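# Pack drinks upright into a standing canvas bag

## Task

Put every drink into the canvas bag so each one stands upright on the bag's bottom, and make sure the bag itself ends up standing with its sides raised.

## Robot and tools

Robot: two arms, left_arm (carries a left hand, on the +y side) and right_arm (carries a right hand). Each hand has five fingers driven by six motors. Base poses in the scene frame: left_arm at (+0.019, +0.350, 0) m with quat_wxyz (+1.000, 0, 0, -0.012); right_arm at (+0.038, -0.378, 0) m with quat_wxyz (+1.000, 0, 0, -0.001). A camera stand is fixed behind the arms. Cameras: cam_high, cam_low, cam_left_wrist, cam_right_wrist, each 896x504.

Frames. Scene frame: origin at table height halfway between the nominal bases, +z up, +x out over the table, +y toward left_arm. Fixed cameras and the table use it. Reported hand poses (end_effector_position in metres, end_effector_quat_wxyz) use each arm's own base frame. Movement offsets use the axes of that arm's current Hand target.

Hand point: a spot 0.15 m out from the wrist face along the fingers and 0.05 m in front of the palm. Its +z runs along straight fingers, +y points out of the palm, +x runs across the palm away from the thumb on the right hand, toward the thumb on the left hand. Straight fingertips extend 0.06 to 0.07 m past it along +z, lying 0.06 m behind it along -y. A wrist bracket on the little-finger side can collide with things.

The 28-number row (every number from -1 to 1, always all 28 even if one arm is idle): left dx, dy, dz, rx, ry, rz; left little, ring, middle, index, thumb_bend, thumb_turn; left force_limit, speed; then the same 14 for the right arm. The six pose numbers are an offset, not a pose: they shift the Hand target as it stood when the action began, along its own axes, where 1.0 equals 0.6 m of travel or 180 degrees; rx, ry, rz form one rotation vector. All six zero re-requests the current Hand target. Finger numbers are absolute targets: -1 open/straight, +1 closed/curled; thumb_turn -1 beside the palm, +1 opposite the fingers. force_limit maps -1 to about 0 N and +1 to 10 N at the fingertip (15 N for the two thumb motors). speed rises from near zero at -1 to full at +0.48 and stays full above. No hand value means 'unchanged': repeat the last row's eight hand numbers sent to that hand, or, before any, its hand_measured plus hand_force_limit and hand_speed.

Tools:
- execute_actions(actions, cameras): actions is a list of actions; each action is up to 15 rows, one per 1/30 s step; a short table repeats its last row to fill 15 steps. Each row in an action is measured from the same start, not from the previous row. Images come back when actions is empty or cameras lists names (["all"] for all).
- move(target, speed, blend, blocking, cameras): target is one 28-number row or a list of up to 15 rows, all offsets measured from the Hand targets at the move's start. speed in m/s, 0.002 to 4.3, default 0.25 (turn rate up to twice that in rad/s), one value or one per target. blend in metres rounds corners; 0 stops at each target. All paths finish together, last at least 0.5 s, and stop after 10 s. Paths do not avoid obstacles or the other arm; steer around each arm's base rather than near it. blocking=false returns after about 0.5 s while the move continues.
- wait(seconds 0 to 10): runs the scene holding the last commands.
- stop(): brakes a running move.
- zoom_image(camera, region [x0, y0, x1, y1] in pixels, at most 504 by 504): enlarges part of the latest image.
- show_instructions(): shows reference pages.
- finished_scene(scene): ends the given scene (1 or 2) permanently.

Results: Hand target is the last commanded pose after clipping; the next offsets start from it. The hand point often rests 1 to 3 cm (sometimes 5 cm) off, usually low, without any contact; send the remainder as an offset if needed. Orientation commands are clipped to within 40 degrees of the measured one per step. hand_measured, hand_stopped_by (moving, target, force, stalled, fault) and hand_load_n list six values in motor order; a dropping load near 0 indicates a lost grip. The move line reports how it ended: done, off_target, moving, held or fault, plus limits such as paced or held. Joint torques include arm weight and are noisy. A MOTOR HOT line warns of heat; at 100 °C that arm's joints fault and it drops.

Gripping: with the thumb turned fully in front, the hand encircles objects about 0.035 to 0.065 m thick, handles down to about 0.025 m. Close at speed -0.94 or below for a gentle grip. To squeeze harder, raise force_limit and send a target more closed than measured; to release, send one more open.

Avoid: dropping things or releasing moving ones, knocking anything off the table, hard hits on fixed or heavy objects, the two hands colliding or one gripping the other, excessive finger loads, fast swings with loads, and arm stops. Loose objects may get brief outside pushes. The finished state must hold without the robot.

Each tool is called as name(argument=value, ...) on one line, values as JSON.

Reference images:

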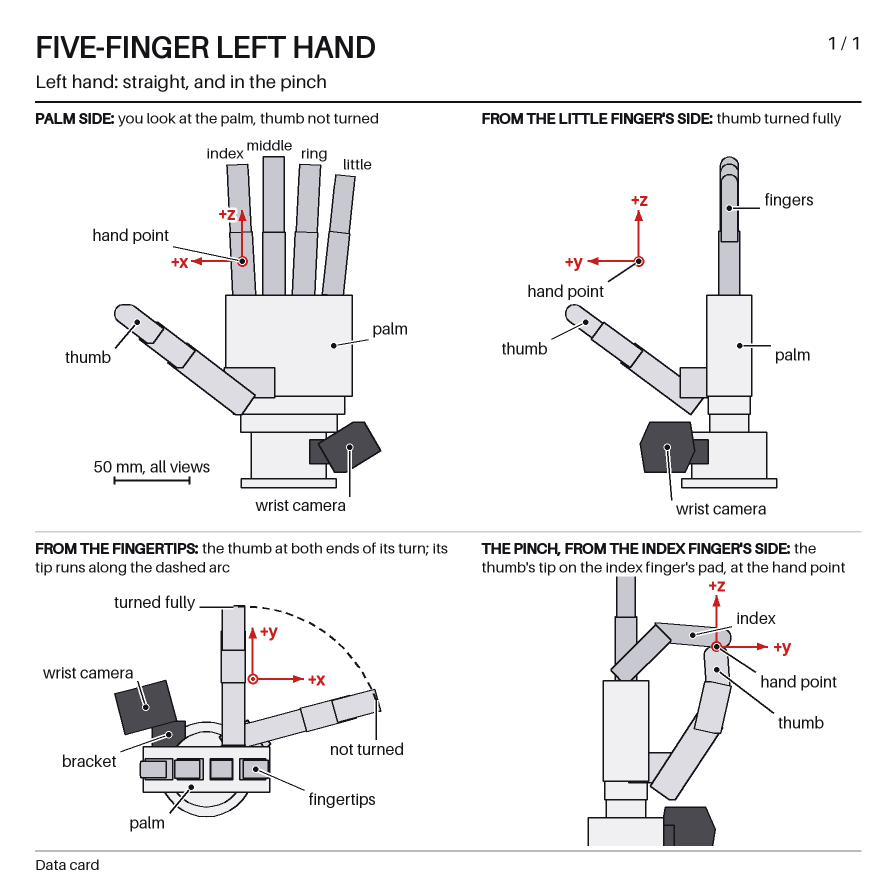

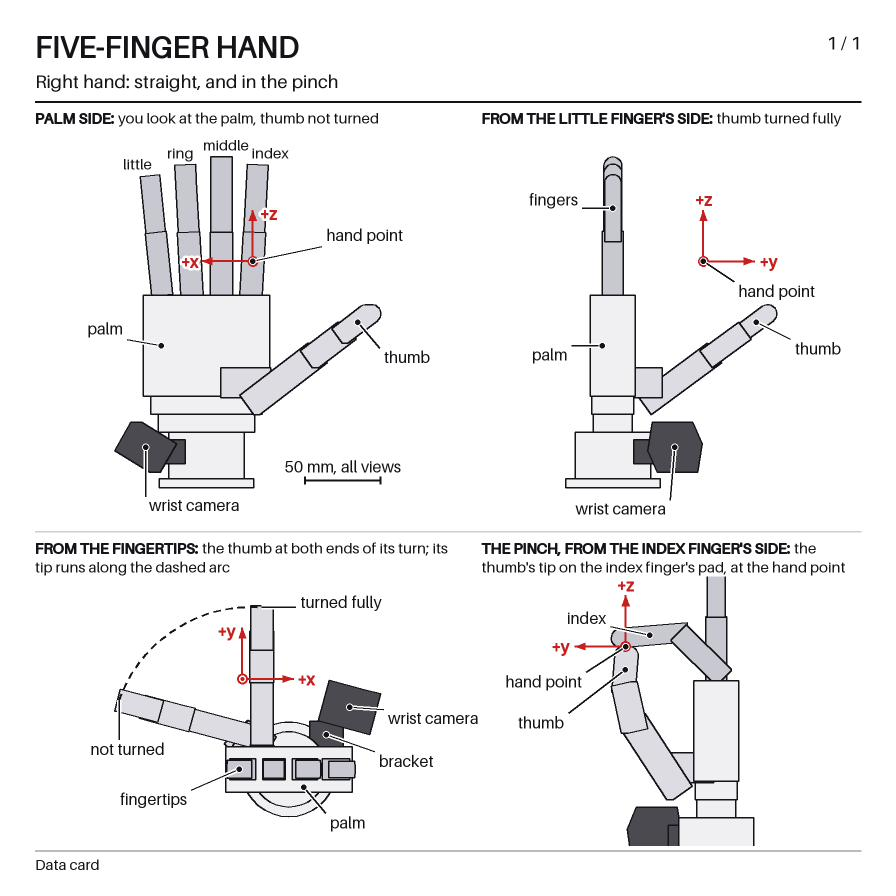

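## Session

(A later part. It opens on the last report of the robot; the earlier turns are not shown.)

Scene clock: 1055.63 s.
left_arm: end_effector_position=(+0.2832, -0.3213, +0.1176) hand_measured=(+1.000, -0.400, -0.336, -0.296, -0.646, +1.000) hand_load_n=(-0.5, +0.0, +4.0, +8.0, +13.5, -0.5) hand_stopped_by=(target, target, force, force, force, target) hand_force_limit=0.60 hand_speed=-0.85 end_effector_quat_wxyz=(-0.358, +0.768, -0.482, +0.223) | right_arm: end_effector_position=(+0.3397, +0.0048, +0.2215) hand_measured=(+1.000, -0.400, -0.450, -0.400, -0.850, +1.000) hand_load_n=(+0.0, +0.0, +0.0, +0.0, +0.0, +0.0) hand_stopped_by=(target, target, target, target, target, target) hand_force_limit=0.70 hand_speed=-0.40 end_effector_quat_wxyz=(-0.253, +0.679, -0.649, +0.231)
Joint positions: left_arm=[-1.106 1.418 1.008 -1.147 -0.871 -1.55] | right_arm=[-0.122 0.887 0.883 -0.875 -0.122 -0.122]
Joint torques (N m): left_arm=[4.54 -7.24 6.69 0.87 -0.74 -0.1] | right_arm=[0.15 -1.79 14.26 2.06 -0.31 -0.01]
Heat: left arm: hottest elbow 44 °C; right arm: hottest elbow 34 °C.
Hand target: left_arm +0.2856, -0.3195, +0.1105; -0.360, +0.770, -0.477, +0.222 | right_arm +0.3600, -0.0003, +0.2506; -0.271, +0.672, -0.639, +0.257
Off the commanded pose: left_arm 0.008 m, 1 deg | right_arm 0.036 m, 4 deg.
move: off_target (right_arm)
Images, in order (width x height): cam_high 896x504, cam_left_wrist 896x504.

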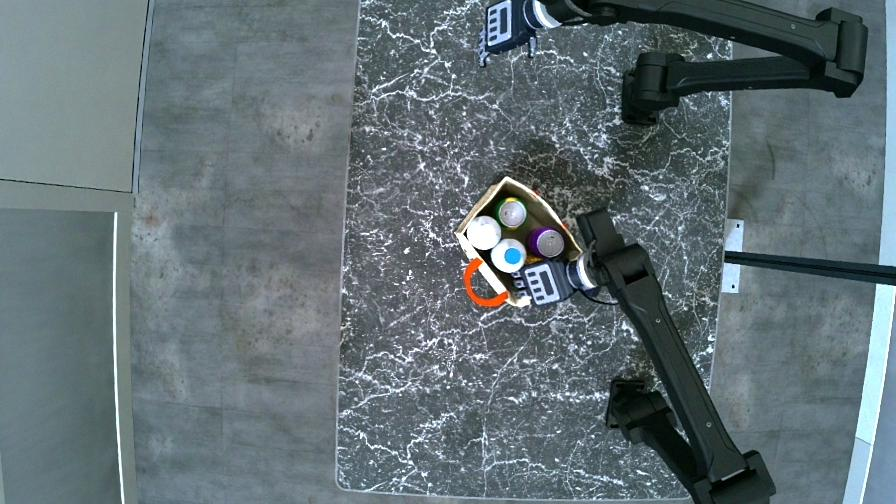

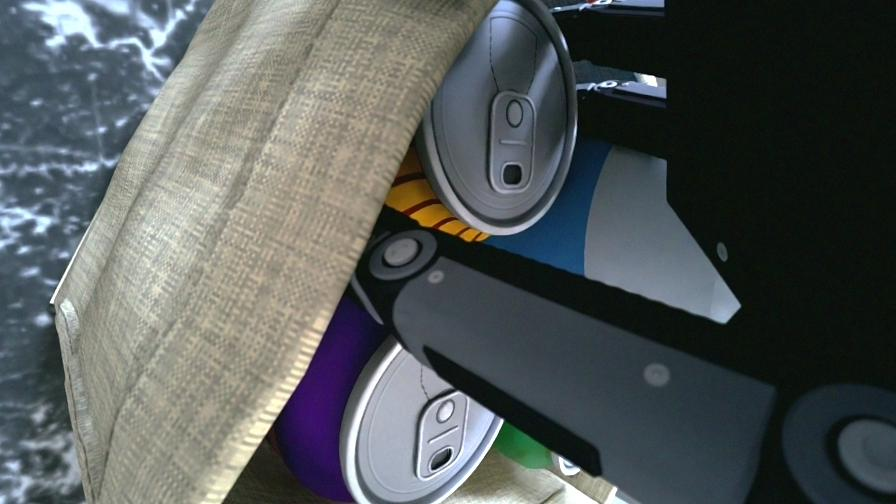

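move(target=[[0,0.0102,0.0086,0,0,0,1,-0.4,0.1,0.1,0.4,1,0.6,-0.85,0,0,0,0,0,0,1,-0.4,-0.45,-0.4,-0.85,1,0.7,-0.4],[0,0.0102,0.0086,0,0,0,1,-0.4,-0.42,-0.4,-0.646,1,0.6,-0.6,0,0,0,0,0,0,1,-0.4,-0.45,-0.4,-0.85,1,0.7,-0.4],[0,0.0102,0.0086,0,0,0,1,-0.4,-0.42,-0.4,-0.92,1,0.6,-0.5,0,0,0,0,0,0,1,-0.4,-0.45,-0.4,-0.85,1,0.7,-0.4]], speed=0.05, cameras=["cam_high","cam_left_wrist"])

zoom_image(camera="cam_high", region=[480, 190, 600, 310])

Scene clock: 1061.83 s.
left_arm: end_effector_position=(+0.2852, -0.3224, +0.1159) hand_measured=(+1.000, -0.400, -0.420, -0.400, -0.920, +1.000) hand_load_n=(-0.5, +0.0, +0.0, +0.0, -0.5, +0.0) hand_stopped_by=(target, target, target, target, target, target) hand_force_limit=0.60 hand_speed=-0.50 end_effector_quat_wxyz=(-0.358, +0.769, -0.479, +0.229) | right_arm: end_effector_position=(+0.3397, +0.0048, +0.2215) hand_measured=(+1.000, -0.400, -0.450, -0.400, -0.850, +1.000) hand_load_n=(+0.0, +0.0, +0.0, +0.0, +0.0, +0.0) hand_stopped_by=(target, target, target, target, target, target) hand_force_limit=0.70 hand_speed=-0.40 end_effector_quat_wxyz=(-0.253, +0.679, -0.649, +0.231)
Joint positions: left_arm=[-1.105 1.418 1 -1.127 -0.876 -1.55] | right_arm=[-0.122 0.887 0.883 -0.875 -0.122 -0.122]
Joint torques (N m): left_arm=[4.89 -7.36 6.38 0.85 -0.5 -0.12] | right_arm=[0.15 -1.73 14.27 2.04 -0.31 -0.01]
Heat: left arm: hottest elbow 44 °C; right arm: hottest elbow 34 °C.
Hand target: left_arm +0.2855, -0.3195, +0.1024; -0.360, +0.770, -0.478, +0.222 | right_arm +0.3600, -0.0003, +0.2506; -0.271, +0.672, -0.639, +0.257
Off the commanded pose: left_arm 0.014 m, 1 deg | right_arm 0.036 m, 4 deg.
move: off_target (left_arm, right_arm); target 2's new numbers were sent with left_arm's hand 0.014 m and 1 deg from that target; target 3's new numbers were sent with left_arm's hand 0.014 m and 1 deg from that target
Images, in order (width x height): cam_high 896x504, cam_left_wrist 896x504.

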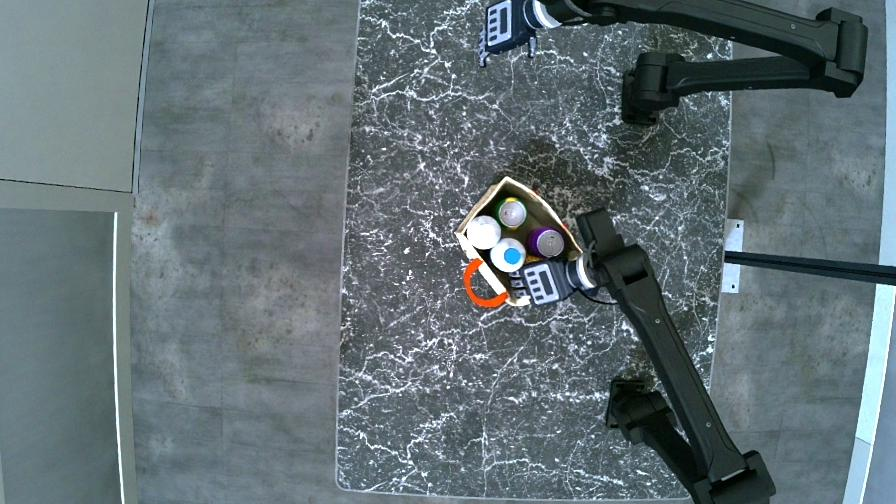

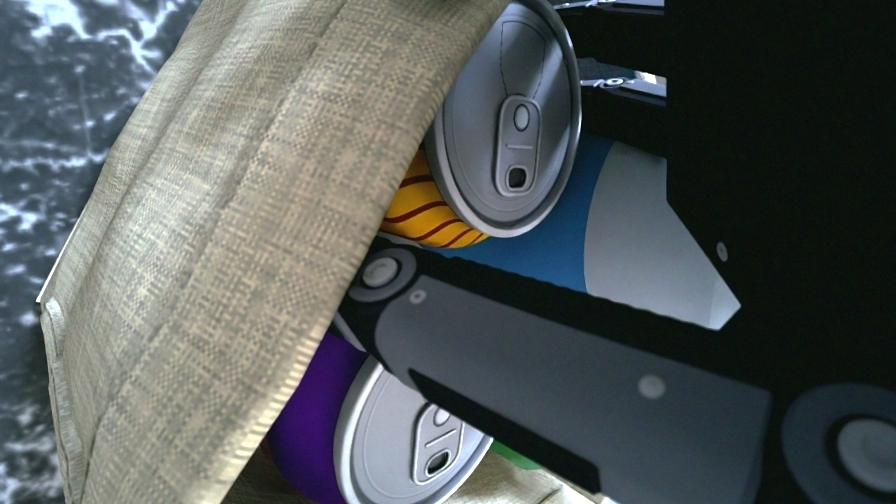

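Scaled by 4.200.

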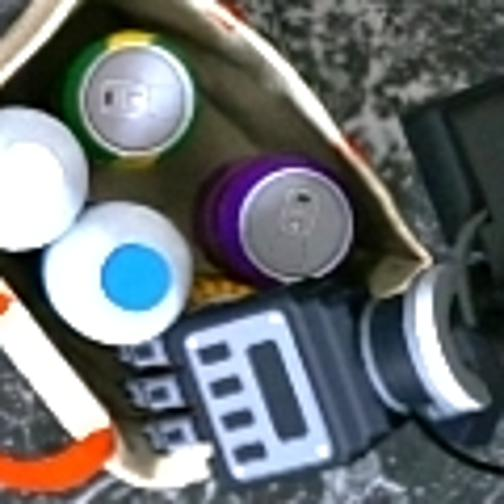

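move(target=[[0.0184,-0.0791,-0.0612,0.02,0,0,1,-0.4,-0.42,-0.4,-0.92,1,0.6,-0.5,0,0,0,0,0,0,1,-0.4,-0.45,-0.4,-0.85,1,0.7,-0.4],[0.0246,-0.2,-0.16,0.02,0,0,1,-0.4,-0.42,-0.4,-0.92,1,0.6,-0.5,0,0,0,0,0,0,1,-0.4,-0.45,-0.4,-0.85,1,0.7,-0.4]], speed=[0.05,0.07], cameras=["all"])

Scene clock: 1074.83 s.
left_arm: end_effector_position=(+0.2880, -0.3194, +0.2298) hand_measured=(+1.000, -0.400, -0.420, -0.400, -0.920, +1.000) hand_load_n=(+0.5, +0.0, +0.0, +0.0, +0.0, +0.0) hand_stopped_by=(target, target, target, target, target, target) hand_force_limit=0.60 hand_speed=-0.50 end_effector_quat_wxyz=(-0.396, +0.752, -0.481, +0.217) | right_arm: end_effector_position=(+0.3397, +0.0048, +0.2215) hand_measured=(+1.000, -0.400, -0.450, -0.400, -0.850, +1.000) hand_load_n=(+0.0, +0.0, +0.0, +0.0, +0.0, +0.0) hand_stopped_by=(target, target, target, target, target, target) hand_force_limit=0.70 hand_speed=-0.40 end_effector_quat_wxyz=(-0.253, +0.679, -0.649, +0.231)
Joint positions: left_arm=[-1.121 1.384 1.262 -1.517 -0.935 -1.587] | right_arm=[-0.122 0.887 0.883 -0.875 -0.122 -0.122]
Joint torques (N m): left_arm=[4.31 -8.29 12.22 -0.69 -0.84 -0.03] | right_arm=[0.15 -1.73 14.24 2.04 -0.31 -0.01]
Heat: left arm: hottest elbow 43 °C; right arm: hottest elbow 35 °C.
Hand target: left_arm +0.2954, -0.3312, +0.2562; -0.384, +0.759, -0.470, +0.237 | right_arm +0.3600, -0.0003, +0.2506; -0.271, +0.672, -0.639, +0.257
Off the commanded pose: left_arm 0.030 m, 3 deg | right_arm 0.036 m, 4 deg.
move: off_target (left_arm, right_arm)

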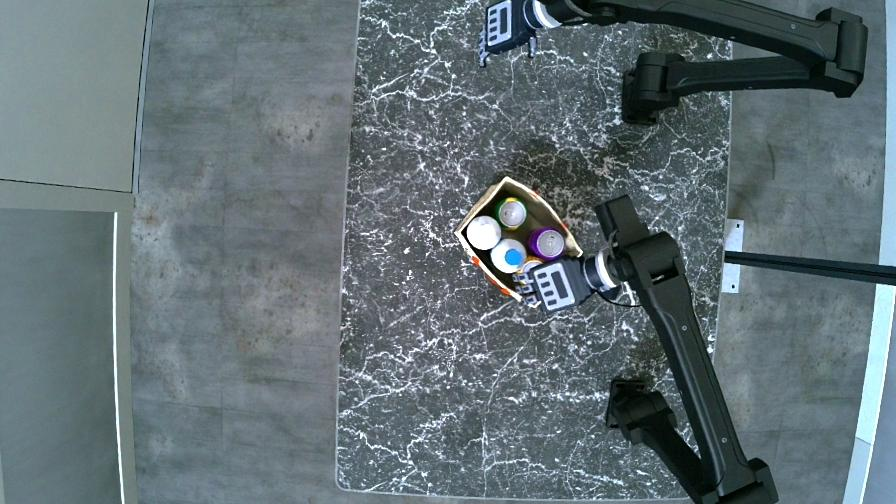

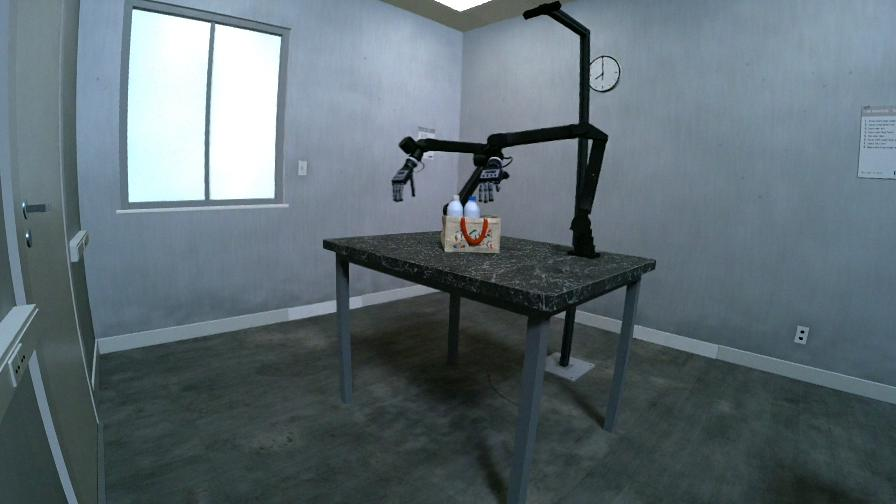

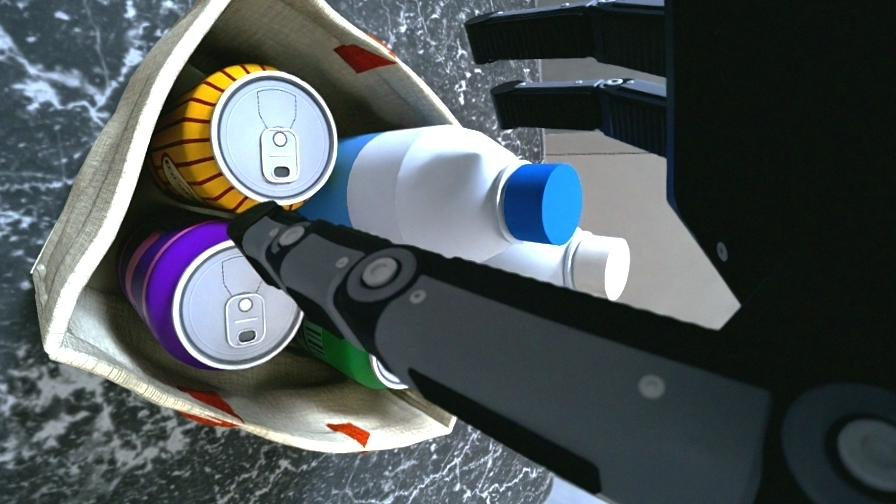

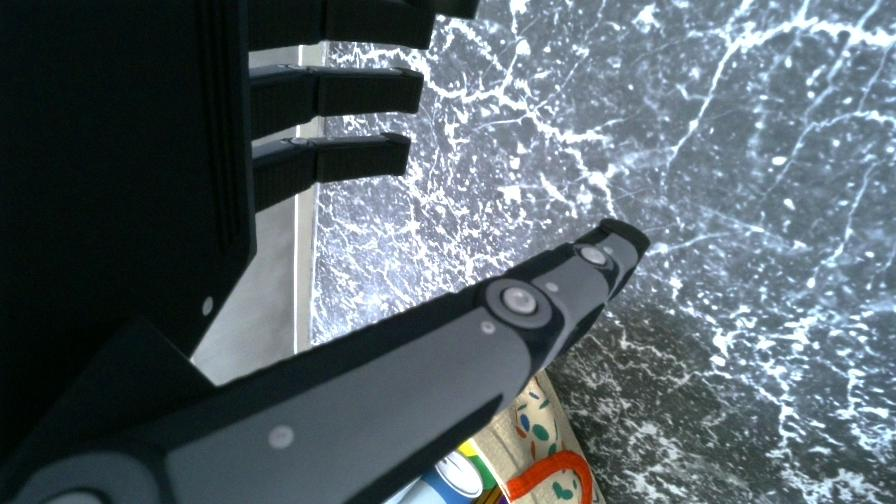

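move(target=[[0,-0.14,-0.12,0,0,0,1,-0.4,-0.42,-0.4,-0.92,1,0.6,-0.5,0,0,0,0,0,0,1,-0.4,-0.45,-0.4,-0.85,1,0.7,-0.4],[-0.2,-0.26,-0.0,0,0,0,1,-0.4,-0.42,-0.4,-0.92,1,0.6,-0.5,0,0,0,0,0,0,1,-0.4,-0.45,-0.4,-0.85,1,0.7,-0.4]], speed=[0.12,0.2], blend=[0.03,0], cameras=["all"])

Scene clock: 1081.03 s.
left_arm: end_effector_position=(+0.3248, -0.1859, +0.3862) hand_measured=(+1.000, -0.400, -0.420, -0.400, -0.920, +1.000) hand_load_n=(+0.0, +0.0, +0.0, +0.0, +0.0, +0.0) hand_stopped_by=(target, target, target, target, target, target) hand_force_limit=0.60 hand_speed=-0.50 end_effector_quat_wxyz=(-0.383, +0.759, -0.469, +0.239) | right_arm: end_effector_position=(+0.3397, +0.0048, +0.2215) hand_measured=(+1.000, -0.400, -0.450, -0.400, -0.850, +1.000) hand_load_n=(+0.0, +0.0, +0.0, +0.0, +0.0, +0.0) hand_stopped_by=(target, target, target, target, target, target) hand_force_limit=0.70 hand_speed=-0.40 end_effector_quat_wxyz=(-0.253, +0.679, -0.649, +0.231)
Joint positions: left_arm=[-0.806 1.079 1.403 -1.506 -0.877 -1.086] | right_arm=[-0.122 0.887 0.883 -0.875 -0.122 -0.122]
Joint torques (N m): left_arm=[4.31 -5.42 7.19 1.35 -0.53 0.1] | right_arm=[0.15 -1.79 14.26 2.04 -0.31 -0.02]
Heat: left arm: hottest elbow 44 °C; right arm: hottest elbow 35 °C.
Hand target: left_arm +0.3250, -0.1828, +0.3818; -0.383, +0.759, -0.470, +0.237 | right_arm +0.3600, -0.0003, +0.2506; -0.271, +0.672, -0.639, +0.257
Off the commanded pose: left_arm 0.005 m, 0 deg | right_arm 0.036 m, 4 deg.
move: off_target (right_arm)

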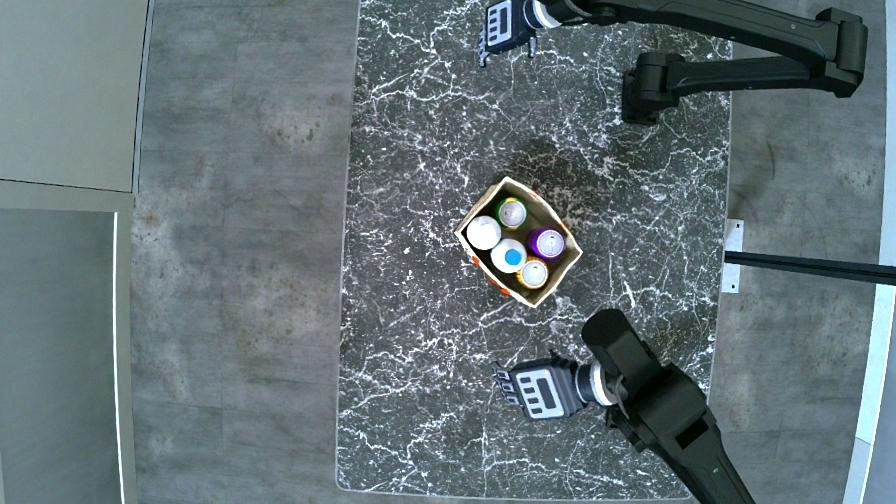

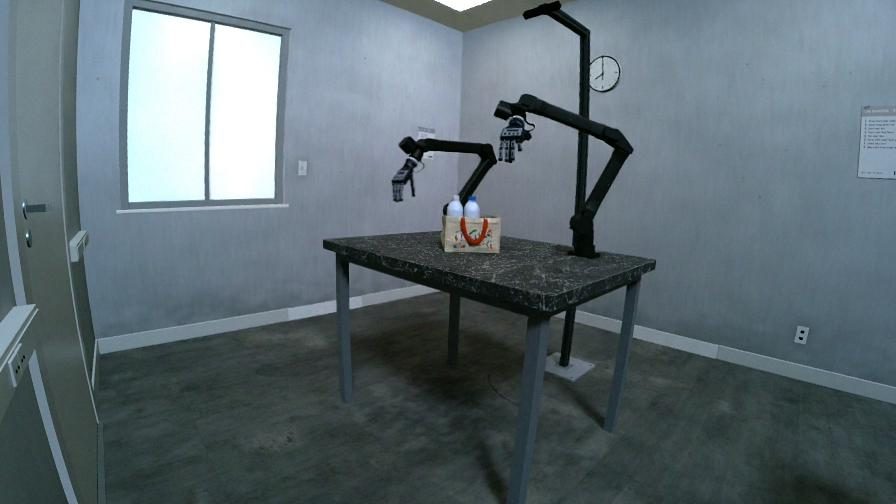

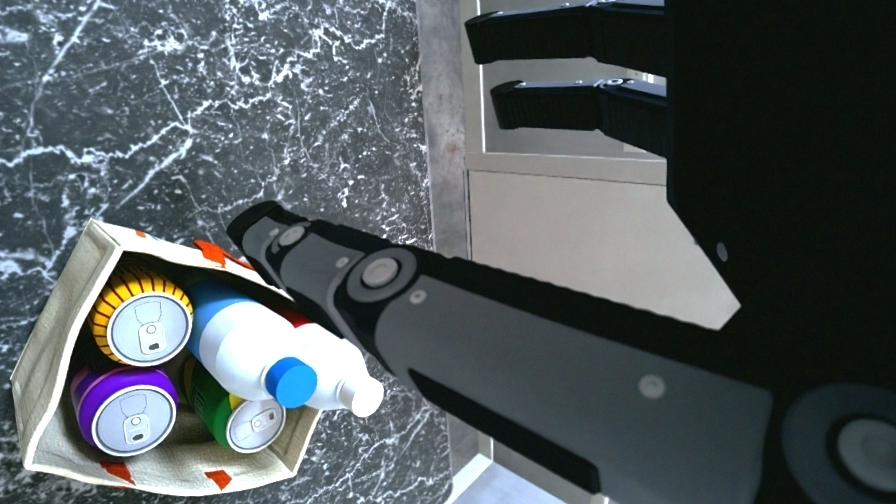

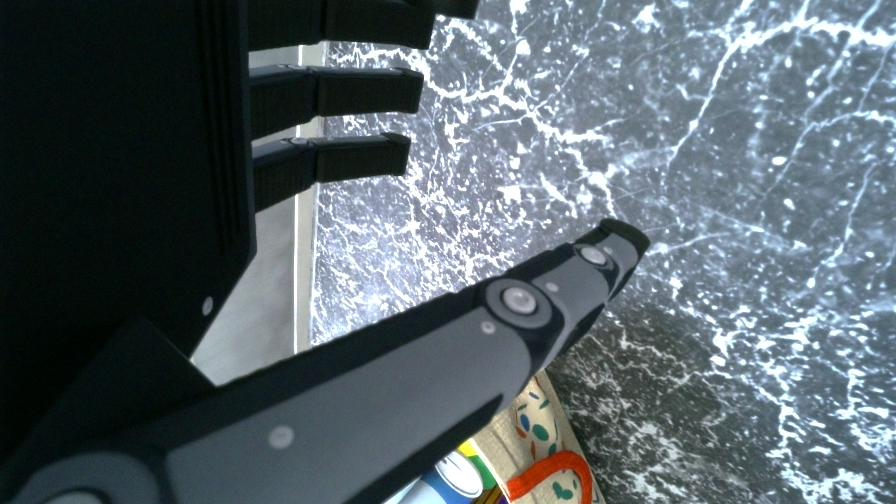

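zoom_image(camera="cam_high", region=[440, 165, 600, 315])

zoom_image(camera="cam_low", region=[420, 180, 520, 260])

Scaled by 3.150.

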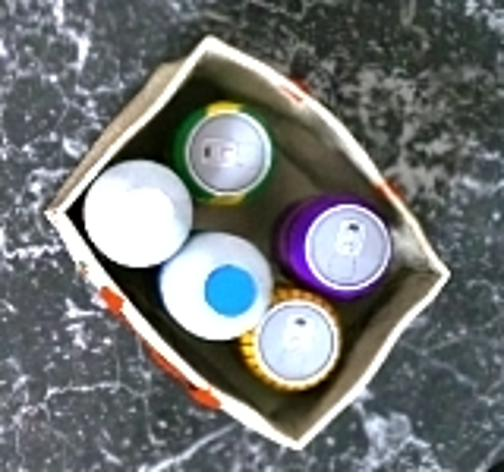

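Scaled by 5.040.

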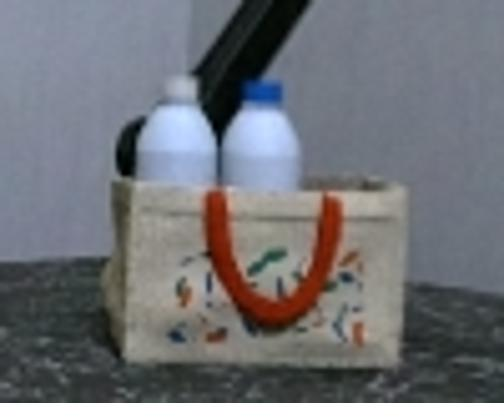

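finished_scene(scene=2)

The scene is finished: the task was done.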